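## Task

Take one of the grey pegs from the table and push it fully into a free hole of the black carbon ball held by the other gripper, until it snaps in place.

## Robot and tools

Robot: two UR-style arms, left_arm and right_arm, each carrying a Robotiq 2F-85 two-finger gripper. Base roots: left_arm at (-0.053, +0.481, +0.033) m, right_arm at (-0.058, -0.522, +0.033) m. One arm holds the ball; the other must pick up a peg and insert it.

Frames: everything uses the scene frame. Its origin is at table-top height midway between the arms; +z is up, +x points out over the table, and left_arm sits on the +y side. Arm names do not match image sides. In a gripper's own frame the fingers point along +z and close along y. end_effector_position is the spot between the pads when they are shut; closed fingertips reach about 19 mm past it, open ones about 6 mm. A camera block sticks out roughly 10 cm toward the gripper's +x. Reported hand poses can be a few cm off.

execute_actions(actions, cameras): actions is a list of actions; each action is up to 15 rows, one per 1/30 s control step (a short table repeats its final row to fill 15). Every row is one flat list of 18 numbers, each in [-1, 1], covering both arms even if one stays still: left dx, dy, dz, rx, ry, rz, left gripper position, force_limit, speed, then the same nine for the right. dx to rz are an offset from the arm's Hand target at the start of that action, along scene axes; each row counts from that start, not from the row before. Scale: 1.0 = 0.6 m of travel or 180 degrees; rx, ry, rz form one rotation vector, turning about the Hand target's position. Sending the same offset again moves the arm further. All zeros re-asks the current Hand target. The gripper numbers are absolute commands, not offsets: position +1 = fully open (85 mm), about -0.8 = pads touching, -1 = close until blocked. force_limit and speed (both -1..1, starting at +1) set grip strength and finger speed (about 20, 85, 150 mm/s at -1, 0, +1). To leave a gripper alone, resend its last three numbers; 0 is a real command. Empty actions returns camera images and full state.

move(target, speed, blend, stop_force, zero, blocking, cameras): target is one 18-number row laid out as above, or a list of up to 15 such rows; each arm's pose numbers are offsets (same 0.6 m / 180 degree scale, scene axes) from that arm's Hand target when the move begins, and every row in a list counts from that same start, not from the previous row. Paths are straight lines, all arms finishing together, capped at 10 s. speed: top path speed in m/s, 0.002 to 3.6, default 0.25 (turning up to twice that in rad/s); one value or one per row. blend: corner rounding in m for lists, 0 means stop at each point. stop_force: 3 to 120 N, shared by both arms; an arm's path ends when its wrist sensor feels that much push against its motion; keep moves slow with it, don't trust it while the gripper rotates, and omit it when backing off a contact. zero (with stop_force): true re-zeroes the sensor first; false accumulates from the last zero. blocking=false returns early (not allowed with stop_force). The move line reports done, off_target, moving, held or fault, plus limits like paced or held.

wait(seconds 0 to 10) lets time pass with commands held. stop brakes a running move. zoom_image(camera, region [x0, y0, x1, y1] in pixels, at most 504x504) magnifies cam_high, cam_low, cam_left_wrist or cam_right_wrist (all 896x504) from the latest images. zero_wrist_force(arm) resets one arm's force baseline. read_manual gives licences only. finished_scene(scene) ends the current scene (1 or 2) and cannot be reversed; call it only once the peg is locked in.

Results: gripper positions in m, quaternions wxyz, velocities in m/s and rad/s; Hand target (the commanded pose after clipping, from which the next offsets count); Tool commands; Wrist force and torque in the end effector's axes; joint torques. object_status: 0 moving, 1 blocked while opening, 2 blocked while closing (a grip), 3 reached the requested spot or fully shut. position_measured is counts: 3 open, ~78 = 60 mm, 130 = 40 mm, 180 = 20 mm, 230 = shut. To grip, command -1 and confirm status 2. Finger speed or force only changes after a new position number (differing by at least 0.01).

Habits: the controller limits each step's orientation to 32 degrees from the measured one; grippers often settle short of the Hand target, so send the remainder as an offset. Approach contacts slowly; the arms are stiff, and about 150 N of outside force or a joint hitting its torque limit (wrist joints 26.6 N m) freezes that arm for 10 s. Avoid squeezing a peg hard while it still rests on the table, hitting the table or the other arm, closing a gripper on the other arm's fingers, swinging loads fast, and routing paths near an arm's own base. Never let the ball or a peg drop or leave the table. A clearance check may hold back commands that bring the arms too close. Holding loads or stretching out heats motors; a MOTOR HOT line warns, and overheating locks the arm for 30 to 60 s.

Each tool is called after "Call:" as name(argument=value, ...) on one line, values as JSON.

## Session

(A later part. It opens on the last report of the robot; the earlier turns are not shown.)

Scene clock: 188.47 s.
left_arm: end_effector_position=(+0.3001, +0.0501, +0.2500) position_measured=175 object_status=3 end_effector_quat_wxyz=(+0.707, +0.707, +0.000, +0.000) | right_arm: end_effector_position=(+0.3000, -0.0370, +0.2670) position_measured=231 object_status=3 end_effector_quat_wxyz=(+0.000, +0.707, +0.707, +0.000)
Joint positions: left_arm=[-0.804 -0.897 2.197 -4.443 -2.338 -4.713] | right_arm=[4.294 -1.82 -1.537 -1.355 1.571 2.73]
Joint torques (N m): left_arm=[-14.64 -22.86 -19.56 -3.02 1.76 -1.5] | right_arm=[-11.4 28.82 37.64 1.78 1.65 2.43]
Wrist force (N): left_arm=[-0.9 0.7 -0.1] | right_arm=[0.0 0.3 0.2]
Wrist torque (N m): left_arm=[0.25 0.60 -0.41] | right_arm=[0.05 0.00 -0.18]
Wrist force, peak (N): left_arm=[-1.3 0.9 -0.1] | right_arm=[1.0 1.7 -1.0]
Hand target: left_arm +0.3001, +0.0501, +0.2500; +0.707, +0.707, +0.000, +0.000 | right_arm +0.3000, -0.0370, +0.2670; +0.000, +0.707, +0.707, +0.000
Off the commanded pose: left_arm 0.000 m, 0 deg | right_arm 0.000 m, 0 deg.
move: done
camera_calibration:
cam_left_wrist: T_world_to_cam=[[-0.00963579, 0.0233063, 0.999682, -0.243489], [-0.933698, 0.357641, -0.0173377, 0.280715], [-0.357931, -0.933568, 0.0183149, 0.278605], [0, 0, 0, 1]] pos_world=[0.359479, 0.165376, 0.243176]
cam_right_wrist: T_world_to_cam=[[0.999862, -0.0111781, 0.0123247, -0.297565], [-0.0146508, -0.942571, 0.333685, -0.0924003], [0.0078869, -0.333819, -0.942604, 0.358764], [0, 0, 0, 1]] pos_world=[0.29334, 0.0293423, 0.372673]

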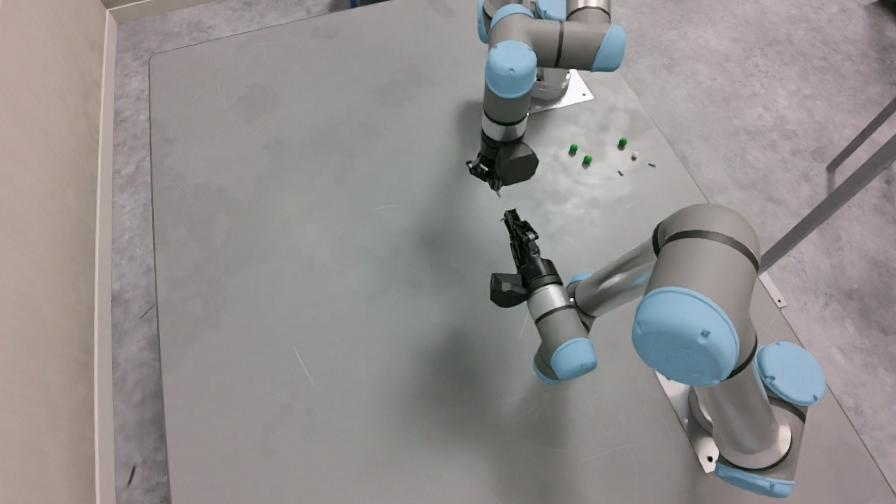

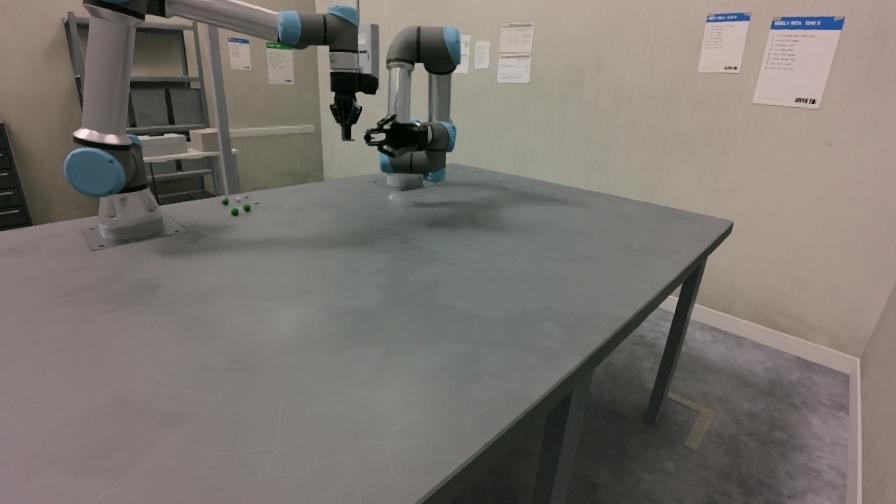

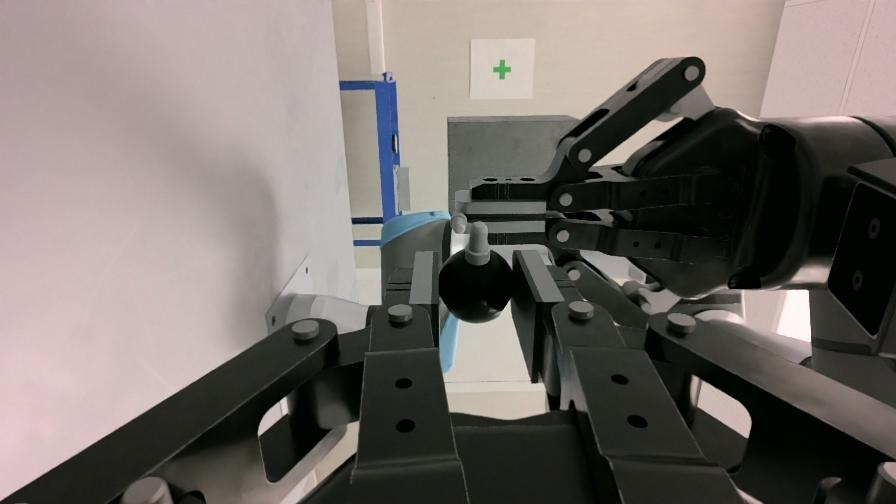

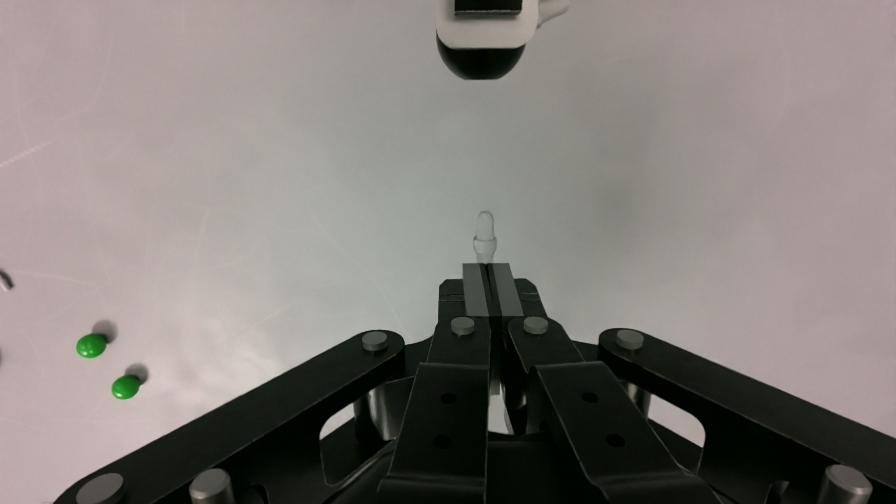

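Call:
move(target=[[0,0,0,0,0,0,-0.396078,1,-1,0,-0.25,0,0,0,0,-0.98,1,-1],[0,0,0,0,0,0,-0.396078,1,-1,0,-0.25,-0.38,0,0,0,-0.98,1,-1]], cameras=["cam_right_wrist","cam_left_wrist"], speed=0.15, blend=[0.03,0])

Call:
zoom_image(camera="cam_right_wrist", region=[400, 200, 570, 340])

Call:
zoom_image(camera="cam_left_wrist", region=[230, 120, 500, 340])

Scene clock: 202.67 s.
left_arm: end_effector_position=(+0.3001, +0.0501, +0.2500) position_measured=175 object_status=3 end_effector_quat_wxyz=(+0.707, +0.707, +0.000, +0.000) | right_arm: end_effector_position=(+0.3000, -0.1870, +0.0390) position_measured=231 object_status=3 end_effector_quat_wxyz=(+0.000, +0.707, +0.707, +0.000)
Joint positions: left_arm=[-0.804 -0.897 2.197 -4.443 -2.338 -4.713] | right_arm=[4.164 -1.872 -2.163 -0.677 1.571 2.6]
Joint torques (N m): left_arm=[-13.77 -23.31 -20.19 -2.92 1.66 -1.53] | right_arm=[-10.14 23.24 8.75 4.79 -1.15 -2.48]
Wrist force (N): left_arm=[-0.9 0.4 -0.1] | right_arm=[0.2 0.3 -0.2]
Wrist torque (N m): left_arm=[0.21 0.59 -0.41] | right_arm=[0.04 -0.03 0.03]
Wrist force, peak (N): left_arm=[-1.5 0.6 -0.4] | right_arm=[-0.1 0.6 1.4]
Hand target: left_arm +0.3001, +0.0501, +0.2500; +0.707, +0.707, +0.000, +0.000 | right_arm +0.3000, -0.1870, +0.0390; +0.000, +0.707, +0.707, +0.000
Off the commanded pose: left_arm 0.000 m, 0 deg | right_arm 0.000 m, 0 deg.
move: done
camera_calibration:
cam_left_wrist: T_world_to_cam=[[-0.00963579, 0.0233063, 0.999682, -0.243489], [-0.933698, 0.357641, -0.0173377, 0.280715], [-0.357931, -0.933568, 0.0183149, 0.278605], [0, 0, 0, 1]] pos_world=[0.359479, 0.165376, 0.243176]
cam_right_wrist: T_world_to_cam=[[0.999862, -0.011176, 0.0123257, -0.296432], [-0.0146499, -0.94254, 0.333773, -0.157716], [0.00788722, -0.333908, -0.942573, 0.0937616], [0, 0, 0, 1]] pos_world=[0.29334, -0.120658, 0.144672]
Images, in order (width x height): cam_left_wrist 896x504, cam_right_wrist 896x504.

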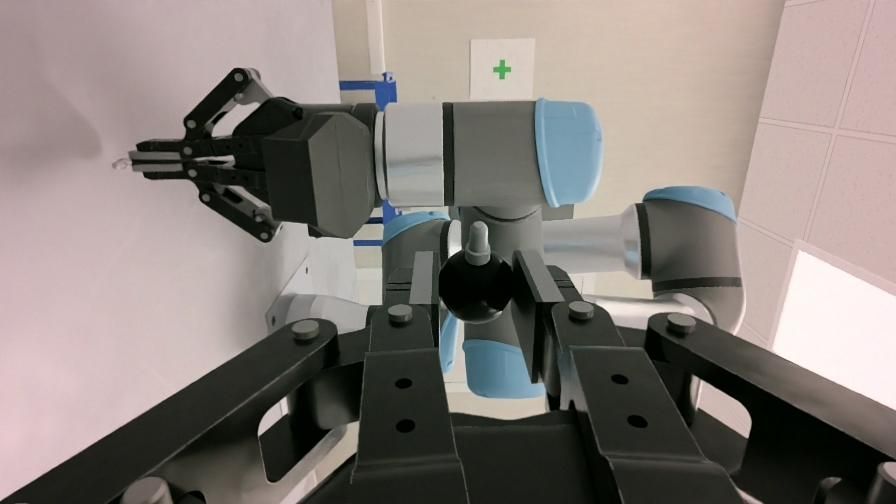

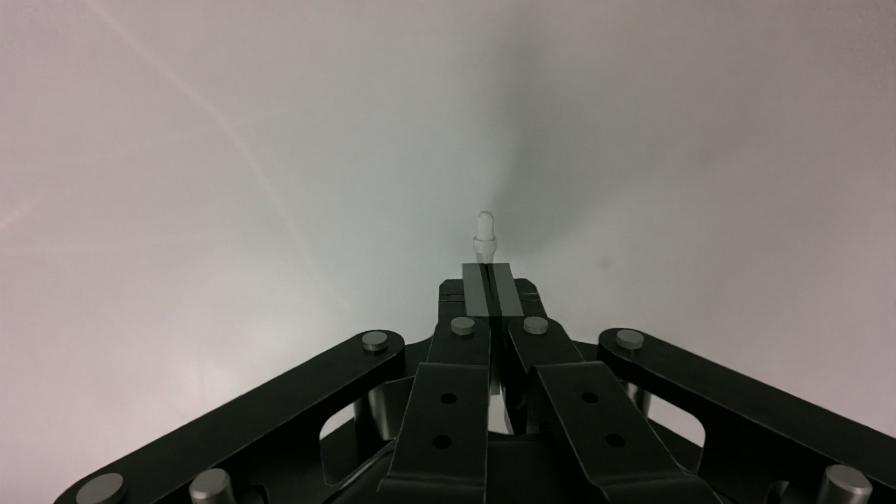

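Scaled by 2.965.

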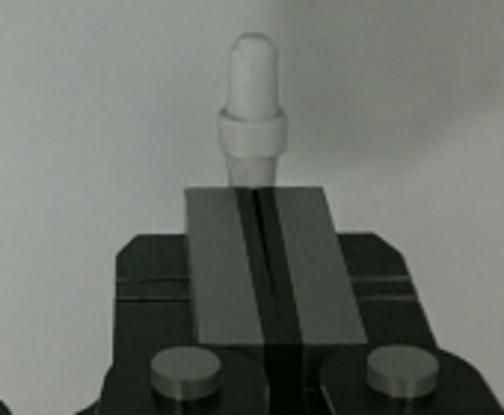

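Scaled by 1.867.

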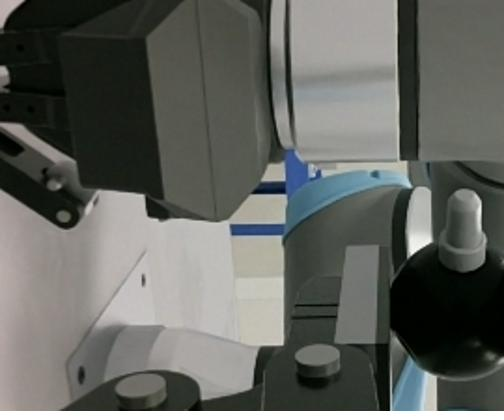

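Call:
move(target=[0,0,0,0,0,0,-0.396078,1,-1,0,0,-0.033,0,0,0,-0.98,1,-1], cameras=["cam_right_wrist"], speed=0.012, stop_force=3)

Call:
zoom_image(camera="cam_right_wrist", region=[400, 200, 570, 340])

Scene clock: 209.13 s.
left_arm: end_effector_position=(+0.3001, +0.0501, +0.2500) position_measured=175 object_status=3 end_effector_quat_wxyz=(+0.707, +0.707, +0.000, +0.000) | right_arm: end_effector_position=(+0.3000, -0.1870, +0.0225) position_measured=231 object_status=3 end_effector_quat_wxyz=(+0.000, +0.707, +0.707, +0.000)
Joint positions: left_arm=[-0.804 -0.897 2.197 -4.443 -2.338 -4.713] | right_arm=[4.164 -1.91 -2.174 -0.629 1.571 2.6]
Joint torques (N m): left_arm=[-14.09 -25.51 -19.45 -2.92 1.56 -1.83] | right_arm=[-8.58 36.06 26.92 2.04 0.48 -2.24]
Wrist force (N): left_arm=[-1.1 0.8 -0.1] | right_arm=[-0.4 -0.7 -2.0]
Wrist torque (N m): left_arm=[0.26 0.63 -0.41] | right_arm=[0.06 0.05 0.01]
Wrist force, peak (N): left_arm=[-1.4 0.8 0.0] | right_arm=[-2.9 0.0 -7.5]
Hand target: left_arm +0.3001, +0.0501, +0.2500; +0.707, +0.707, +0.000, +0.000 | right_arm +0.3000, -0.1870, +0.0225; +0.000, +0.707, +0.707, +0.000 (not the last commanded pose)
Off the commanded pose: left_arm 0.000 m, 0 deg | right_arm 0.003 m, 0 deg.
move: contact (right_arm)
camera_calibration:
cam_right_wrist: T_world_to_cam=[[0.999862, -0.0111766, 0.0123259, -0.296228], [-0.0146504, -0.94254, 0.333773, -0.152208], [0.00788722, -0.333908, -0.942573, 0.0782092], [0, 0, 0, 1]] pos_world=[0.29334, -0.120658, 0.128172]
Images, in order (width x height): cam_right_wrist 896x504.

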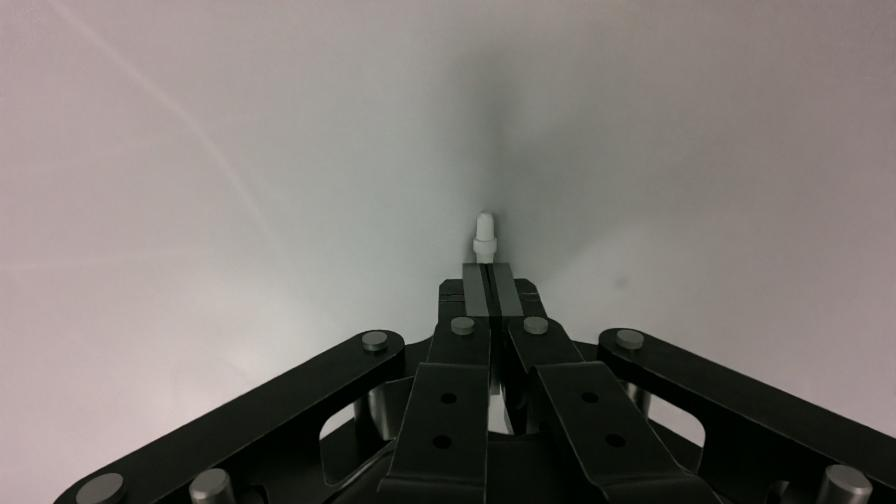

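Scaled by 2.965.

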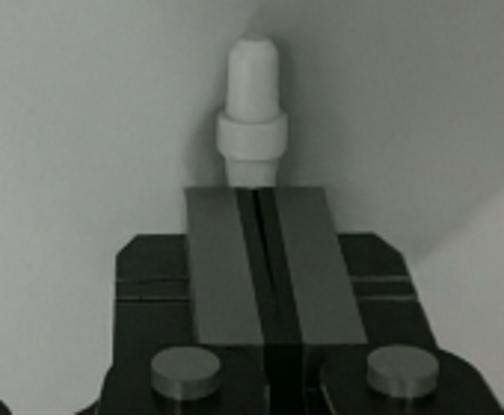

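Call:
move(target=[0,0,0,0,0,0,-0.396078,1,-1,0,0,0,0,0,0,-0.4,1,-1], cameras=["cam_right_wrist"])

Call:
zoom_image(camera="cam_right_wrist", region=[400, 200, 570, 340])

Scene clock: 216.63 s.
left_arm: end_effector_position=(+0.3001, +0.0501, +0.2500) position_measured=175 object_status=3 end_effector_quat_wxyz=(+0.707, +0.707, +0.000, +0.000) | right_arm: end_effector_position=(+0.3000, -0.1870, +0.0225) position_measured=179 object_status=0 end_effector_quat_wxyz=(+0.000, +0.707, +0.707, +0.000)
Joint positions: left_arm=[-0.804 -0.897 2.197 -4.443 -2.338 -4.713] | right_arm=[4.164 -1.91 -2.174 -0.628 1.571 2.6]
Joint torques (N m): left_arm=[-14.36 -24.51 -19.67 -2.94 1.57 -1.33] | right_arm=[-9.36 36.03 25.13 4.43 1.45 -2.31]
Wrist force (N): left_arm=[-1.1 0.6 -0.2] | right_arm=[0.1 0.2 0.0]
Wrist torque (N m): left_arm=[0.23 0.63 -0.41] | right_arm=[0.03 -0.02 0.02]
Wrist force, peak (N): left_arm=[-1.3 0.9 -0.2] | right_arm=[-0.2 -0.9 -2.2]
Hand target: left_arm +0.3001, +0.0501, +0.2500; +0.707, +0.707, +0.000, +0.000 | right_arm +0.3000, -0.1870, +0.0225; +0.000, +0.707, +0.707, +0.000
Off the commanded pose: left_arm 0.000 m, 0 deg | right_arm 0.000 m, 0 deg.
move: done
camera_calibration:
cam_right_wrist: T_world_to_cam=[[0.999862, -0.011176, 0.0123257, -0.296228], [-0.0146499, -0.94254, 0.333773, -0.152208], [0.00788722, -0.333908, -0.942573, 0.0782092], [0, 0, 0, 1]] pos_world=[0.29334, -0.120658, 0.128172]
Images, in order (width x height): cam_right_wrist 896x504.

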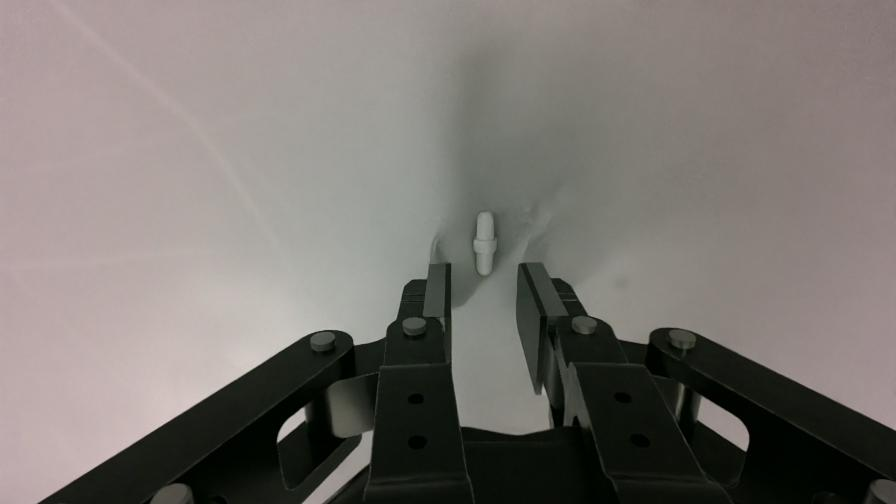

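Scaled by 2.965.

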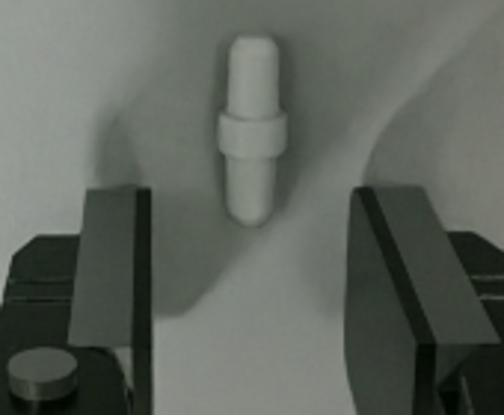

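Call:
move(target=[0,0,0,0,0,0,-0.396078,1,-1,0,0.0012,-0.004,0,0,0,-0.4,1,-1], cameras=["cam_right_wrist"], speed=0.02, stop_force=4)

Call:
zoom_image(camera="cam_right_wrist", region=[400, 200, 570, 340])

Scene clock: 223.60 s.
left_arm: end_effector_position=(+0.3001, +0.0501, +0.2500) position_measured=175 object_status=3 end_effector_quat_wxyz=(+0.707, +0.707, +0.000, +0.000) | right_arm: end_effector_position=(+0.3000, -0.1862, +0.0201) position_measured=179 object_status=3 end_effector_quat_wxyz=(+0.000, +0.707, +0.707, +0.000)
Joint positions: left_arm=[-0.804 -0.897 2.197 -4.443 -2.338 -4.713] | right_arm=[4.165 -1.916 -2.174 -0.622 1.571 2.6]
Joint torques (N m): left_arm=[-13.62 -24.2 -18.83 -2.92 1.38 -1.52] | right_arm=[9.83 24.47 7.26 5.2 1.52 2.45]
Wrist force (N): left_arm=[-1.0 0.5 -0.1] | right_arm=[0.1 0.3 -0.1]
Wrist torque (N m): left_arm=[0.23 0.61 -0.40] | right_arm=[0.04 -0.02 -0.18]
Wrist force, peak (N): left_arm=[-1.3 1.0 0.0] | right_arm=[0.1 0.6 -0.2]
Hand target: left_arm +0.3001, +0.0501, +0.2500; +0.707, +0.707, +0.000, +0.000 | right_arm +0.3000, -0.1863, +0.0201; +0.000, +0.707, +0.707, +0.000
Off the commanded pose: left_arm 0.000 m, 0 deg | right_arm 0.000 m, 0 deg.
move: done
camera_calibration:
cam_right_wrist: T_world_to_cam=[[0.99986, -0.011272, 0.0123591, -0.296207], [-0.0147507, -0.942569, 0.333685, -0.15071], [0.00788802, -0.333821, -0.942604, 0.0761955], [0, 0, 0, 1]] pos_world=[0.293341, -0.119958, 0.125773]
Images, in order (width x height): cam_right_wrist 896x504.

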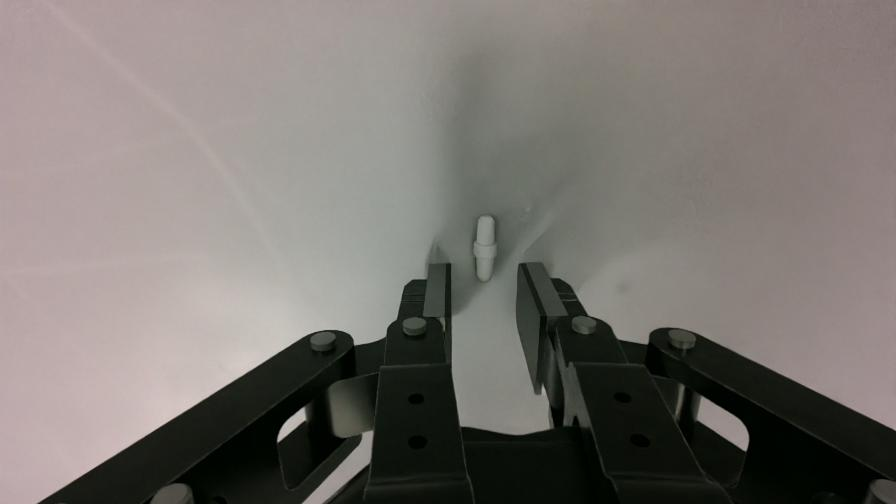

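Scaled by 2.965.

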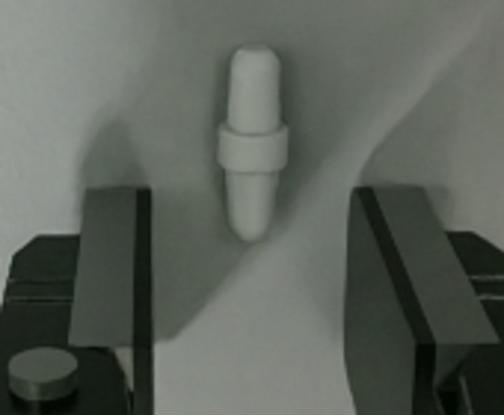

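Call:
move(target=[0,0,0,0,0,0,-0.396078,1,-1,0,0,0,0,0,0,-1,-1,-1])

Call:
move(target=[[0,0,0,0,0,0,-0.396078,1,-1,0,0,0.05,0,0,0,-1,-1,-1],[0,0,0,0,0,0,-0.396078,1,-1,0,0,0.051,0,0,0,-0.98,0,-1]], cameras=["cam_right_wrist","cam_left_wrist"], speed=0.08)

Call:
zoom_image(camera="cam_right_wrist", region=[400, 200, 570, 340])

Call:
zoom_image(camera="cam_left_wrist", region=[80, 120, 200, 200])

Scene clock: 230.83 s.
left_arm: end_effector_position=(+0.3001, +0.0501, +0.2500) position_measured=175 object_status=3 end_effector_quat_wxyz=(+0.707, +0.707, +0.000, +0.000) | right_arm: end_effector_position=(+0.3000, -0.1863, +0.0201) position_measured=222 object_status=0 end_effector_quat_wxyz=(+0.000, +0.707, +0.707, +0.000)
Joint positions: left_arm=[-0.804 -0.897 2.197 -4.443 -2.338 -4.713] | right_arm=[4.165 -1.916 -2.174 -0.622 1.571 2.6]
Joint torques (N m): left_arm=[-14.06 -25.03 -18.73 -3.05 1.6 -1.39] | right_arm=[9.33 24.24 6.78 1.52 1.58 2.27]
Wrist force (N): left_arm=[-1.0 0.5 -0.2] | right_arm=[0.0 0.7 -1.6]
Wrist torque (N m): left_arm=[0.22 0.61 -0.40] | right_arm=[0.03 0.01 -0.18]
Wrist force, peak (N): left_arm=[-1.5 0.9 -0.1] | right_arm=[0.0 2.9 -8.5]
Hand target: left_arm +0.3001, +0.0501, +0.2500; +0.707, +0.707, +0.000, +0.000 | right_arm +0.3000, -0.1863, +0.0201; +0.000, +0.707, +0.707, +0.000
Off the commanded pose: left_arm 0.000 m, 0 deg | right_arm 0.000 m, 0 deg.
move: done

Scene clock: 232.47 s.
left_arm: end_effector_position=(+0.3001, +0.0501, +0.2500) position_measured=175 object_status=3 end_effector_quat_wxyz=(+0.707, +0.707, +0.000, +0.000) | right_arm: end_effector_position=(+0.3000, -0.1863, +0.0507) position_measured=228 object_status=0 end_effector_quat_wxyz=(+0.000, +0.707, +0.707, +0.000)
Joint positions: left_arm=[-0.804 -0.897 2.197 -4.443 -2.338 -4.713] | right_arm=[4.165 -1.848 -2.153 -0.712 1.571 2.6]
Joint torques (N m): left_arm=[-13.22 -24.54 -19.53 -2.83 1.45 -1.5] | right_arm=[1.81 35.64 29.17 1.55 1.08 -0.01]
Wrist force (N): left_arm=[-1.0 0.6 0.0] | right_arm=[0.0 0.2 0.1]
Wrist torque (N m): left_arm=[0.23 0.60 -0.41] | right_arm=[0.03 0.01 -0.18]
Wrist force, peak (N): left_arm=[-1.4 0.7 0.0] | right_arm=[0.6 0.7 -1.9]
Hand target: left_arm +0.3001, +0.0501, +0.2500; +0.707, +0.707, +0.000, +0.000 | right_arm +0.3000, -0.1863, +0.0507; +0.000, +0.707, +0.707, +0.000
Off the commanded pose: left_arm 0.000 m, 0 deg | right_arm 0.000 m, 0 deg.
move: done
camera_calibration:
cam_left_wrist: T_world_to_cam=[[-0.00963579, 0.0233063, 0.999682, -0.243489], [-0.933698, 0.357641, -0.0173377, 0.280715], [-0.357931, -0.933568, 0.0183149, 0.278605], [0, 0, 0, 1]] pos_world=[0.359479, 0.165376, 0.243176]
cam_right_wrist: T_world_to_cam=[[0.999862, -0.011176, 0.0123257, -0.296568], [-0.0146499, -0.94254, 0.333773, -0.160961], [0.00788722, -0.333908, -0.942573, 0.105023], [0, 0, 0, 1]] pos_world=[0.29334, -0.119958, 0.156372]
Images, in order (width x height): cam_left_wrist 896x504, cam_right_wrist 896x504.

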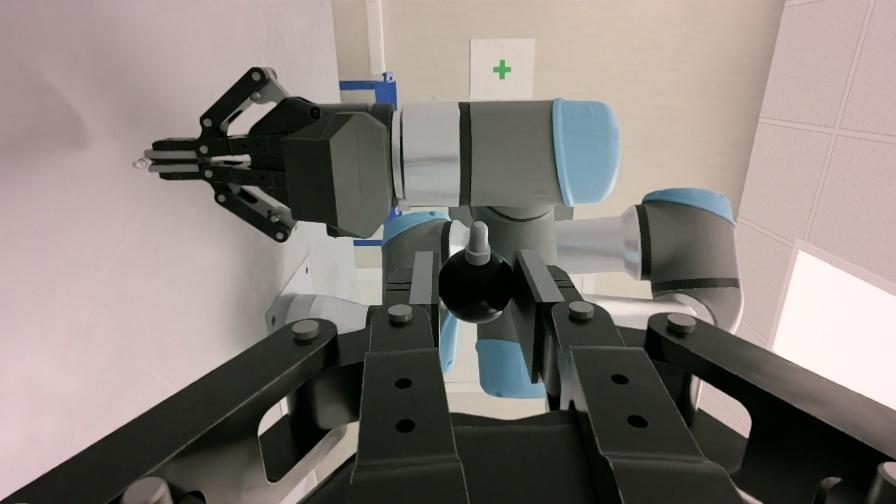

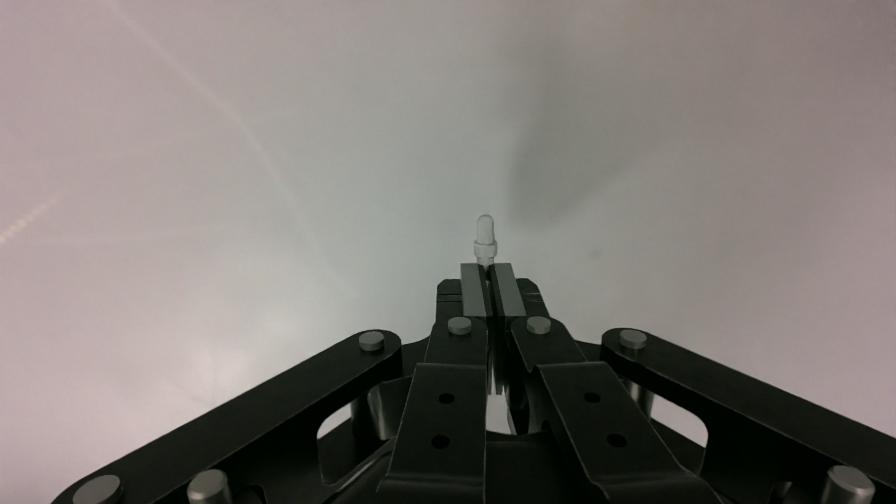

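Scaled by 2.965.

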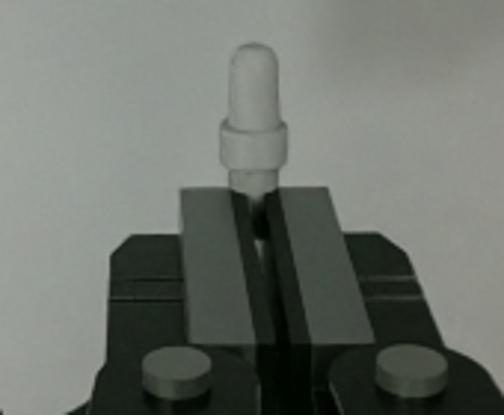

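Scaled by 4.200.

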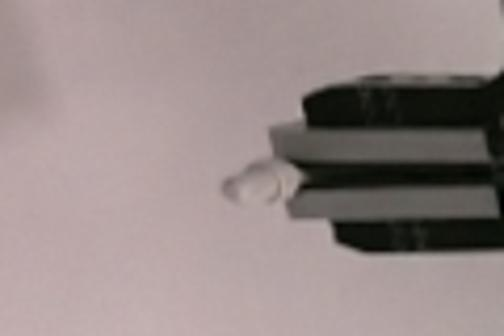

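Call:
zoom_image(camera="cam_right_wrist", region=[445, 205, 530, 330])

Call:
zoom_image(camera="cam_left_wrist", region=[115, 130, 215, 190])

Scaled by 4.032.

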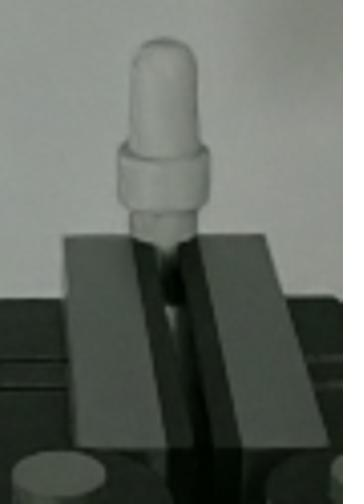

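Scaled by 5.040.

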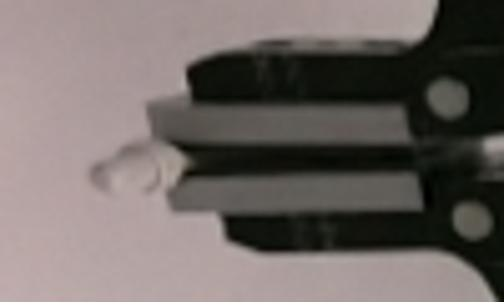

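Call:
move(target=[[0,0,0,0,0,0,-0.396078,1,-1,0,0,0.3655,0,0,0,-0.98,0,-1],[0,0,0,0,0,0,-0.396078,1,-1,0.1,0.2438,0.3655,0,0,-0.5,-0.98,0,-1]], cameras=["cam_left_wrist"], blend=[0.05,0])

Call:
zoom_image(camera="cam_left_wrist", region=[400, 50, 600, 200])

Scene clock: 286.90 s.
left_arm: end_effector_position=(+0.3001, +0.0501, +0.2500) position_measured=175 object_status=3 end_effector_quat_wxyz=(+0.707, +0.707, +0.000, +0.000) | right_arm: end_effector_position=(+0.3600, -0.0400, +0.2700) position_measured=228 object_status=2 end_effector_quat_wxyz=(+0.000, +1.000, +0.000, +0.000)
Joint positions: left_arm=[-0.804 -0.897 2.197 -4.443 -2.338 -4.713] | right_arm=[4.203 -1.902 -1.421 -1.389 1.571 4.209]
Joint torques (N m): left_arm=[-13.89 -24.33 -18.6 -2.64 1.37 -1.22] | right_arm=[8.61 32.61 38.13 1.43 -1.23 2.22]
Wrist force (N): left_arm=[-1.2 0.5 -0.1] | right_arm=[0.3 0.1 0.0]
Wrist torque (N m): left_arm=[0.23 0.64 -0.41] | right_arm=[0.02 -0.03 -0.18]
Wrist force, peak (N): left_arm=[-1.5 0.7 0.0] | right_arm=[0.1 0.3 2.1]
Hand target: left_arm +0.3001, +0.0501, +0.2500; +0.707, +0.707, +0.000, +0.000 | right_arm +0.3600, -0.0400, +0.2700; +0.000, +1.000, +0.000, +0.000
Off the commanded pose: left_arm 0.000 m, 0 deg | right_arm 0.000 m, 0 deg.
move: done
camera_calibration:
cam_left_wrist: T_world_to_cam=[[-0.00963579, 0.0233063, 0.999682, -0.243489], [-0.933698, 0.357641, -0.0173377, 0.280715], [-0.357931, -0.933568, 0.0183149, 0.278605], [0, 0, 0, 1]] pos_world=[0.359479, 0.165376, 0.243176]
Images, in order (width x height): cam_left_wrist 896x504.

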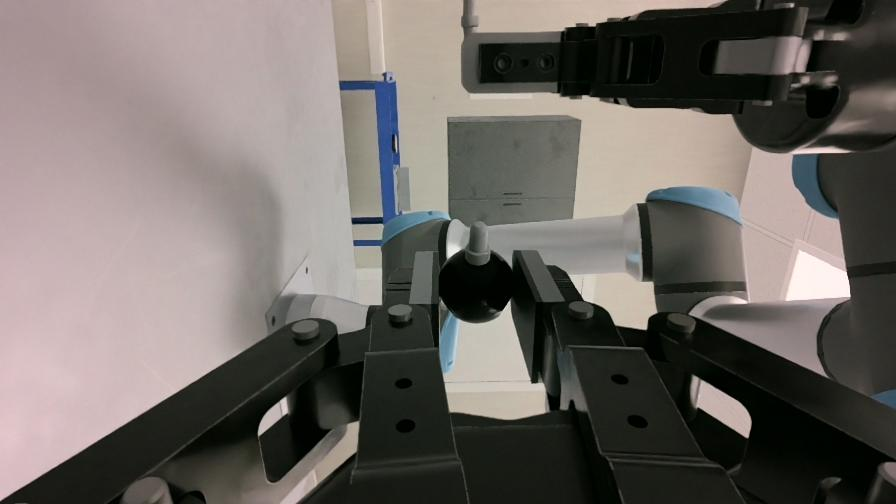

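Scaled by 2.520.

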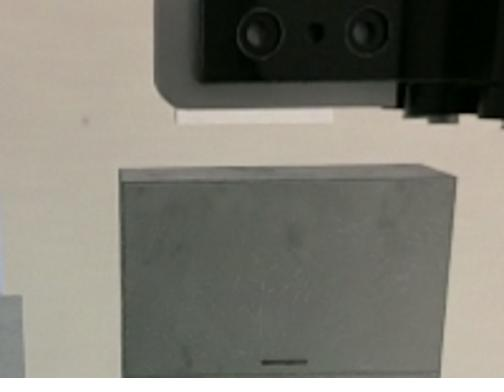

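Call:
zoom_image(camera="cam_left_wrist", region=[430, 0, 530, 110])

Scaled by 4.582.

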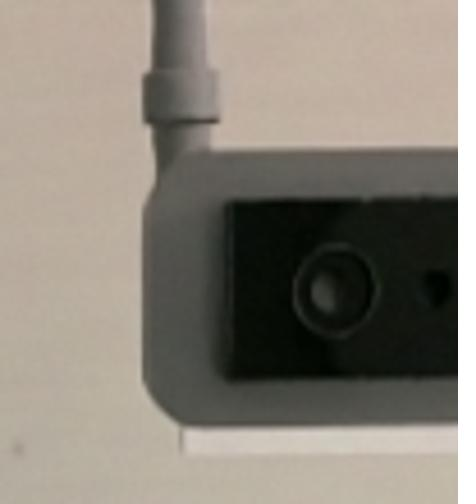

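Call:
wait(seconds=0, cameras=["cam_low","cam_right_wrist"])

Call:
zoom_image(camera="cam_low", region=[340, 95, 420, 165])

Scene clock: 296.53 s.
left_arm: end_effector_position=(+0.3001, +0.0501, +0.2500) position_measured=175 object_status=3 end_effector_quat_wxyz=(+0.707, +0.707, +0.000, +0.000) | right_arm: end_effector_position=(+0.3600, -0.0400, +0.2700) position_measured=228 object_status=2 end_effector_quat_wxyz=(+0.000, +1.000, +0.000, +0.000)
Joint positions: left_arm=[-0.804 -0.897 2.197 -4.443 -2.338 -4.713] | right_arm=[4.203 -1.902 -1.421 -1.389 1.571 4.21]
Joint torques (N m): left_arm=[-13.37 -24.89 -17.87 -2.92 1.4 -1.39] | right_arm=[9.33 32.76 37.69 1.31 -1.52 2.38]
Wrist force (N): left_arm=[-1.2 0.6 -0.2] | right_arm=[0.3 0.6 -0.1]
Wrist torque (N m): left_arm=[0.23 0.64 -0.41] | right_arm=[0.09 -0.03 -0.19]
Wrist force, peak (N): left_arm=[-1.4 0.9 -0.1] | right_arm=[0.3 0.6 -0.1]
Hand target: left_arm +0.3001, +0.0501, +0.2500; +0.707, +0.707, +0.000, +0.000 | right_arm +0.3600, -0.0400, +0.2700; +0.000, +1.000, +0.000, +0.000
Tool commands: left_gripper/position=-0.396078 left_gripper/force_limit=+1.0 left_gripper/speed=-1.0 right_gripper/position=-0.98 right_gripper/force_limit=+0.0 right_gripper/speed=-1.0
Off the commanded pose: left_arm 0.000 m, 0 deg | right_arm 0.000 m, 0 deg.
camera_calibration:
cam_right_wrist: T_world_to_cam=[[-0.011176, -0.999862, 0.0123257, -0.0332015], [-0.94254, 0.0146499, 0.333773, 0.276943], [-0.333908, -0.00788722, -0.942573, 0.496194], [0, 0, 0, 1]] pos_world=[0.426342, -0.0333404, 0.375672]
Images, in order (width x height): cam_low 896x504, cam_right_wrist 896x504.

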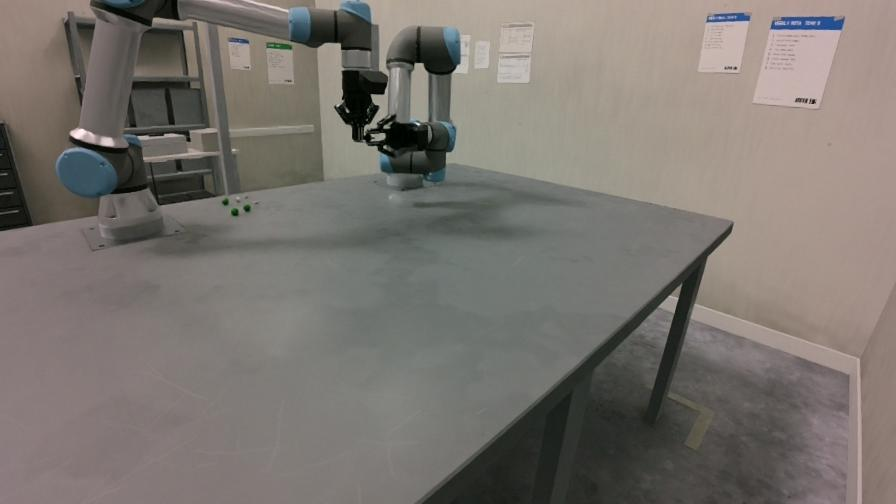

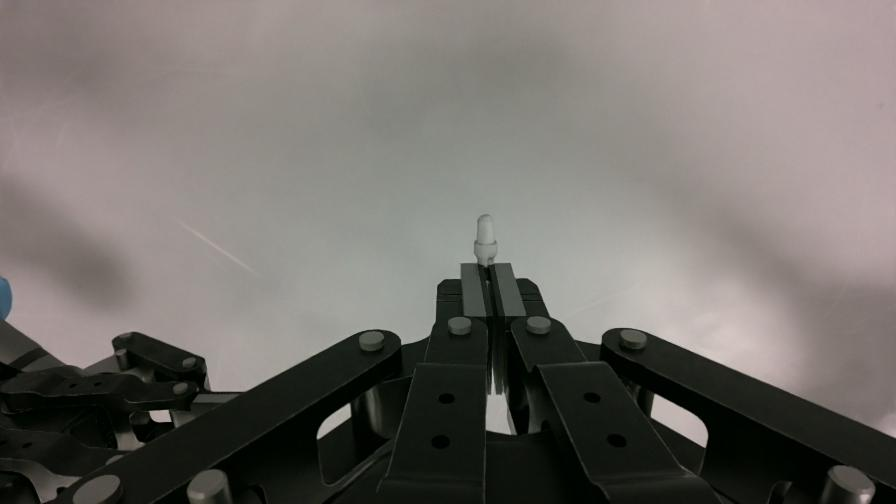

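Scaled by 6.300.

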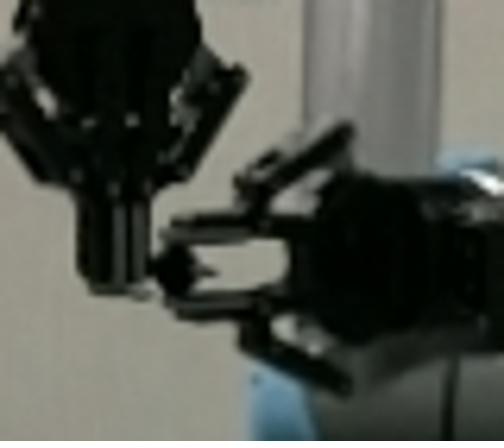

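Call:
move(target=[[0,0,0,0,0,0,-0.396078,1,-1,-0.1,-0.23,0.06,0.26,0.26,-0.449,-0.98,0,-1],[0,0,0,0,0,0,-0.396078,1,-1,-0.1,-0.0167,-0.0417,0.26,0.26,-0.449,-0.98,0,-1]], cameras=["cam_right_wrist","cam_left_wrist"], blend=[0.03,0], speed=0.3)

Scene clock: 316.93 s.
left_arm: end_effector_position=(+0.3001, +0.0501, +0.2500) position_measured=175 object_status=3 end_effector_quat_wxyz=(+0.707, +0.707, +0.000, +0.000) | right_arm: end_effector_position=(+0.3000, -0.0501, +0.2450) position_measured=228 object_status=2 end_effector_quat_wxyz=(-0.354, +0.612, -0.612, -0.354)
Joint positions: left_arm=[-0.804 -0.897 2.197 -4.443 -2.338 -4.713] | right_arm=[4.055 -1.854 -2.207 0.293 2.125 5.919]
Joint torques (N m): left_arm=[-13.31 -24.86 -17.14 -2.91 1.46 -1.09] | right_arm=[10.37 20.74 28.98 5.23 -0.21 2.29]
Wrist force (N): left_arm=[-1.2 0.7 0.1] | right_arm=[1.0 0.9 0.3]
Wrist torque (N m): left_arm=[0.26 0.65 -0.40] | right_arm=[0.16 -0.07 -0.13]
Wrist force, peak (N): left_arm=[-1.4 0.9 0.0] | right_arm=[2.0 1.3 -1.4]
Hand target: left_arm +0.3001, +0.0501, +0.2500; +0.707, +0.707, +0.000, +0.000 | right_arm +0.3000, -0.0500, +0.2450; -0.354, +0.612, -0.612, -0.354
Off the commanded pose: left_arm 0.000 m, 0 deg | right_arm 0.000 m, 0 deg.
move: done
camera_calibration:
cam_left_wrist: T_world_to_cam=[[-0.00963579, 0.0233063, 0.999682, -0.243489], [-0.933698, 0.357641, -0.0173377, 0.280715], [-0.357931, -0.933568, 0.0183149, 0.278605], [0, 0, 0, 1]] pos_world=[0.359479, 0.165376, 0.243176]
cam_right_wrist: T_world_to_cam=[[-0.999865, -0.00623592, 0.0152145, 0.301974], [0.0138403, 0.180407, 0.983495, -0.208923], [-0.0088778, 0.983572, -0.180296, 0.217861], [0, 0, 0, 1]] pos_world=[0.306759, -0.174707, 0.24016]
Images, in order (width x height): cam_left_wrist 896x504, cam_right_wrist 896x504.

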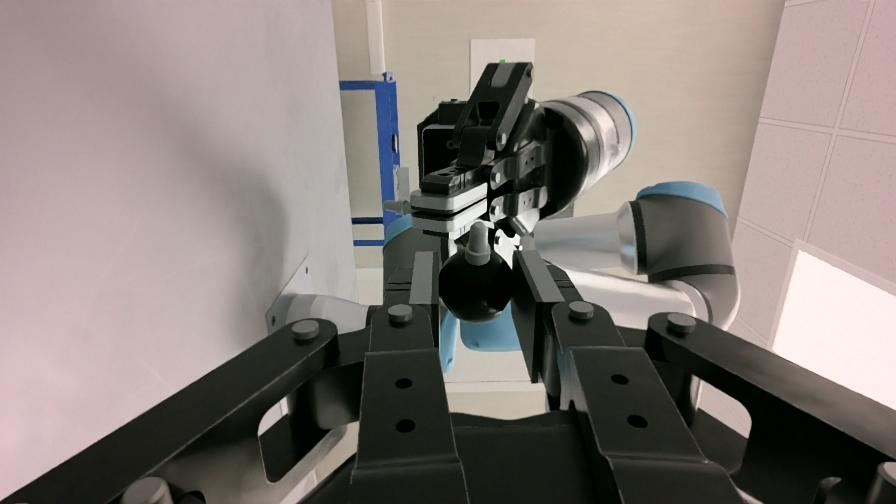

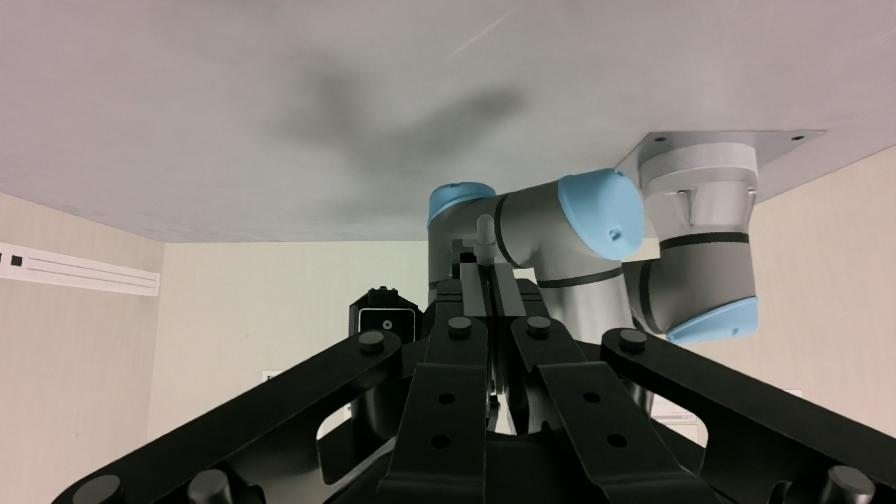

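Call:
move(target=[0,0,0,0,0,0,-0.396078,1,-1,-0.045,0.01,0.05,0,0,0,-0.98,0,-1], cameras=["cam_right_wrist"])

Scene clock: 322.03 s.
left_arm: end_effector_position=(+0.3001, +0.0501, +0.2500) position_measured=175 object_status=3 end_effector_quat_wxyz=(+0.707, +0.707, +0.000, +0.000) | right_arm: end_effector_position=(+0.2730, -0.0440, +0.2749) position_measured=228 object_status=2 end_effector_quat_wxyz=(-0.354, +0.612, -0.612, -0.354)
Joint positions: left_arm=[-0.804 -0.897 2.197 -4.443 -2.338 -4.713] | right_arm=[4.118 -1.756 -2.228 0.238 2.074 5.961]
Joint torques (N m): left_arm=[-13.46 -24.77 -17.93 -2.84 1.49 -1.47] | right_arm=[10.74 30.78 9.13 1.61 -0.64 2.4]
Wrist force (N): left_arm=[-1.2 0.4 -0.3] | right_arm=[1.0 1.1 0.1]
Wrist torque (N m): left_arm=[0.21 0.64 -0.41] | right_arm=[0.19 -0.07 -0.14]
Wrist force, peak (N): left_arm=[-1.3 1.0 -0.1] | right_arm=[1.6 0.5 0.7]
Hand target: left_arm +0.3001, +0.0501, +0.2500; +0.707, +0.707, +0.000, +0.000 | right_arm +0.2730, -0.0440, +0.2750; -0.354, +0.612, -0.612, -0.354
Off the commanded pose: left_arm 0.000 m, 0 deg | right_arm 0.000 m, 0 deg.
move: done
camera_calibration:
cam_right_wrist: T_world_to_cam=[[-0.999865, -0.00623742, 0.015213, 0.274561], [0.0138394, 0.18031, 0.983512, -0.23906], [-0.00887764, 0.98359, -0.180199, 0.217086], [0, 0, 0, 1]] pos_world=[0.279759, -0.168707, 0.27006]
Images, in order (width x height): cam_right_wrist 896x504.

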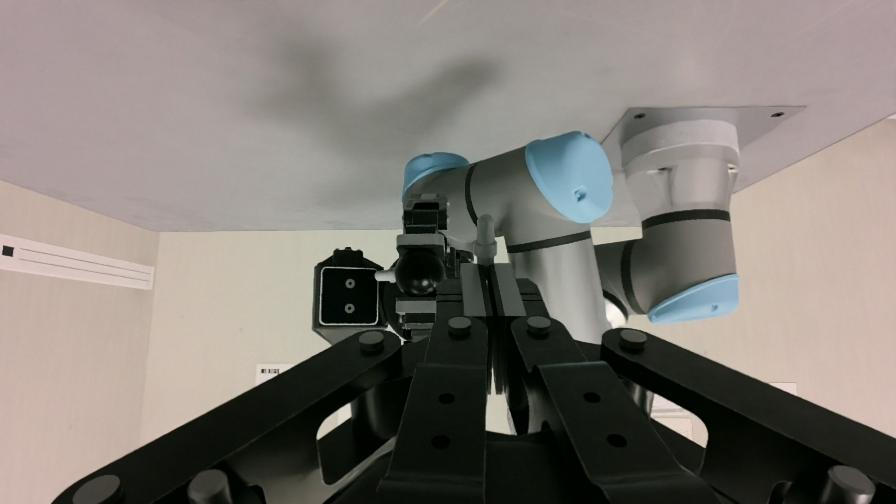

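Call:
zoom_image(camera="cam_right_wrist", region=[370, 235, 460, 310])

Scaled by 5.600.

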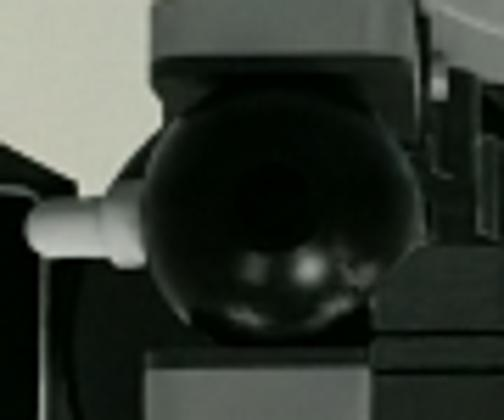

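Call:
move(target=[0,0,0,0,0,0,-0.396078,1,-1,0.045,-0.22,0,-0.26,-0.26,0.449,-0.98,0,-1], speed=0.3)

Call:
move(target=[0,0,0,0,0,0,-0.396078,1,-1,0,0.23,0,0,0,0.5,-0.98,0,-1], cameras=["cam_right_wrist","cam_left_wrist"], speed=0.3)

Call:
zoom_image(camera="cam_right_wrist", region=[400, 50, 570, 290])

Call:
zoom_image(camera="cam_left_wrist", region=[400, 150, 570, 340])

Scene clock: 336.03 s.
left_arm: end_effector_position=(+0.3001, +0.0501, +0.2500) position_measured=175 object_status=3 end_effector_quat_wxyz=(+0.707, +0.707, +0.000, +0.000) | right_arm: end_effector_position=(+0.3000, -0.1760, +0.2750) position_measured=228 object_status=2 end_effector_quat_wxyz=(+0.000, +1.000, +0.000, +0.000)
Joint positions: left_arm=[-0.804 -0.897 2.197 -4.443 -2.338 -4.713] | right_arm=[4.176 -1.566 -1.805 -1.342 1.571 4.182]
Joint torques (N m): left_arm=[-14.53 -26.65 -19.18 -2.83 1.45 -1.19] | right_arm=[9.52 30.32 16.72 1.54 -1.4 -2.44]
Wrist force (N): left_arm=[-1.1 0.6 -0.3] | right_arm=[0.1 0.0 0.1]
Wrist torque (N m): left_arm=[0.24 0.62 -0.41] | right_arm=[-0.02 -0.02 0.01]
Wrist force, peak (N): left_arm=[-1.4 0.7 -0.3] | right_arm=[1.2 1.6 0.7]
Hand target: left_arm +0.3001, +0.0501, +0.2500; +0.707, +0.707, +0.000, +0.000 | right_arm +0.3000, -0.1760, +0.2750; +0.000, +1.000, +0.000, +0.000
Off the commanded pose: left_arm 0.000 m, 0 deg | right_arm 0.000 m, 0 deg.
move: done

Scene clock: 339.30 s.
left_arm: end_effector_position=(+0.3001, +0.0501, +0.2500) position_measured=175 object_status=3 end_effector_quat_wxyz=(+0.707, +0.707, +0.000, +0.000) | right_arm: end_effector_position=(+0.3000, -0.0380, +0.2750) position_measured=228 object_status=2 end_effector_quat_wxyz=(+0.000, +0.707, +0.707, +0.000)
Joint positions: left_arm=[-0.804 -0.897 2.197 -4.443 -2.338 -4.713] | right_arm=[4.294 -1.814 -1.524 -1.375 1.571 2.729]
Joint torques (N m): left_arm=[-12.87 -25.04 -19.03 -2.57 1.35 -1.19] | right_arm=[8.72 28.24 38.68 1.57 1.74 -2.38]
Wrist force (N): left_arm=[-1.0 0.7 -0.1] | right_arm=[0.0 0.3 -0.2]
Wrist torque (N m): left_arm=[0.26 0.61 -0.41] | right_arm=[0.04 0.01 0.02]
Wrist force, peak (N): left_arm=[-1.2 0.9 -0.1] | right_arm=[0.3 0.6 0.4]
Hand target: left_arm +0.3001, +0.0501, +0.2500; +0.707, +0.707, +0.000, +0.000 | right_arm +0.3000, -0.0380, +0.2750; +0.000, +0.707, +0.707, +0.000
Off the commanded pose: left_arm 0.000 m, 0 deg | right_arm 0.000 m, 0 deg.
move: done
camera_calibration:
cam_left_wrist: T_world_to_cam=[[-0.00963579, 0.0233063, 0.999682, -0.243489], [-0.933698, 0.357641, -0.0173377, 0.280715], [-0.357931, -0.933568, 0.0183149, 0.278605], [0, 0, 0, 1]] pos_world=[0.359479, 0.165376, 0.243176]
cam_right_wrist: T_world_to_cam=[[0.999859, -0.0113637, 0.0123946, -0.297697], [-0.0148498, -0.942536, 0.333774, -0.0959902], [0.00788945, -0.333911, -0.942572, 0.36596], [0, 0, 0, 1]] pos_world=[0.293342, 0.0283409, 0.380672]
Images, in order (width x height): cam_left_wrist 896x504, cam_right_wrist 896x504.

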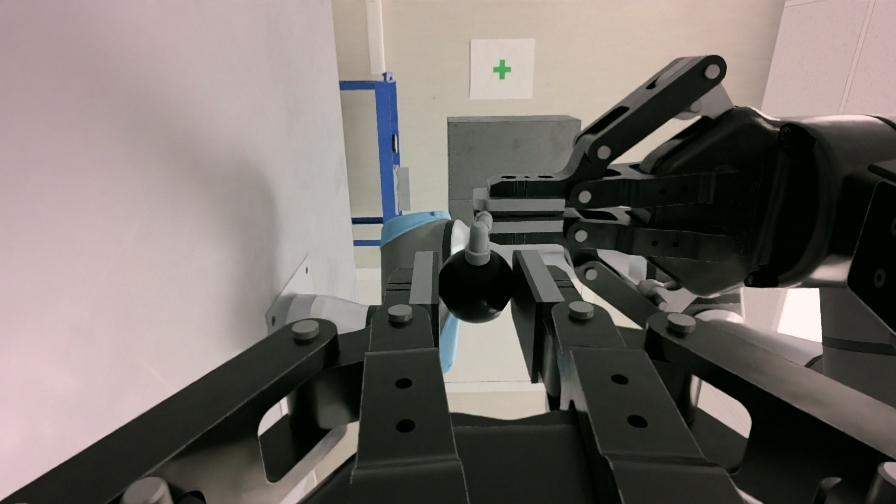

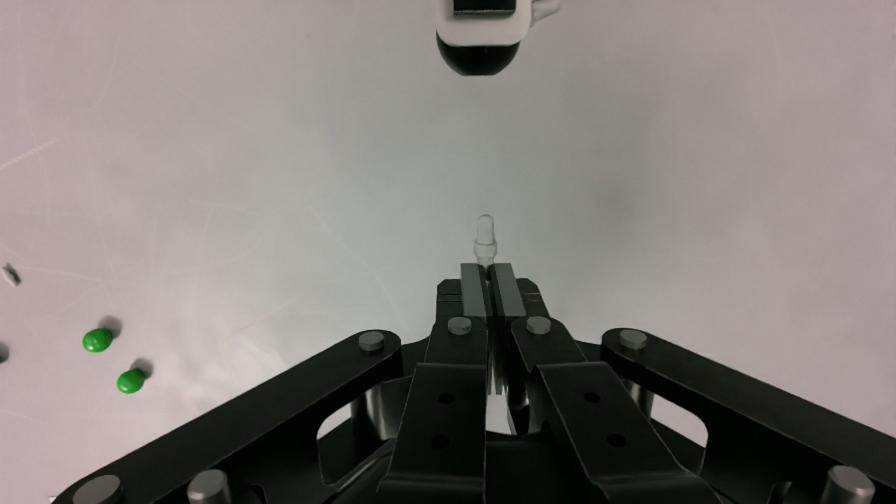

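Scaled by 2.100.

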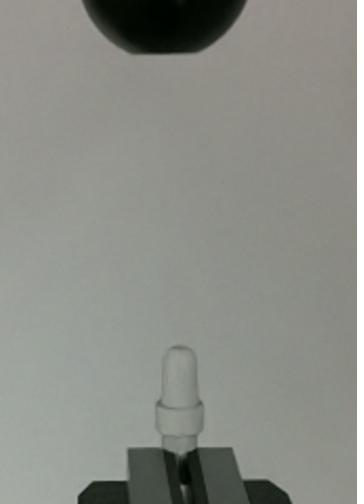

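Scaled by 2.653.

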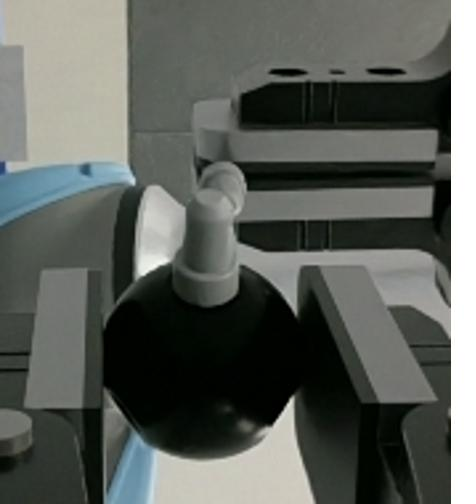

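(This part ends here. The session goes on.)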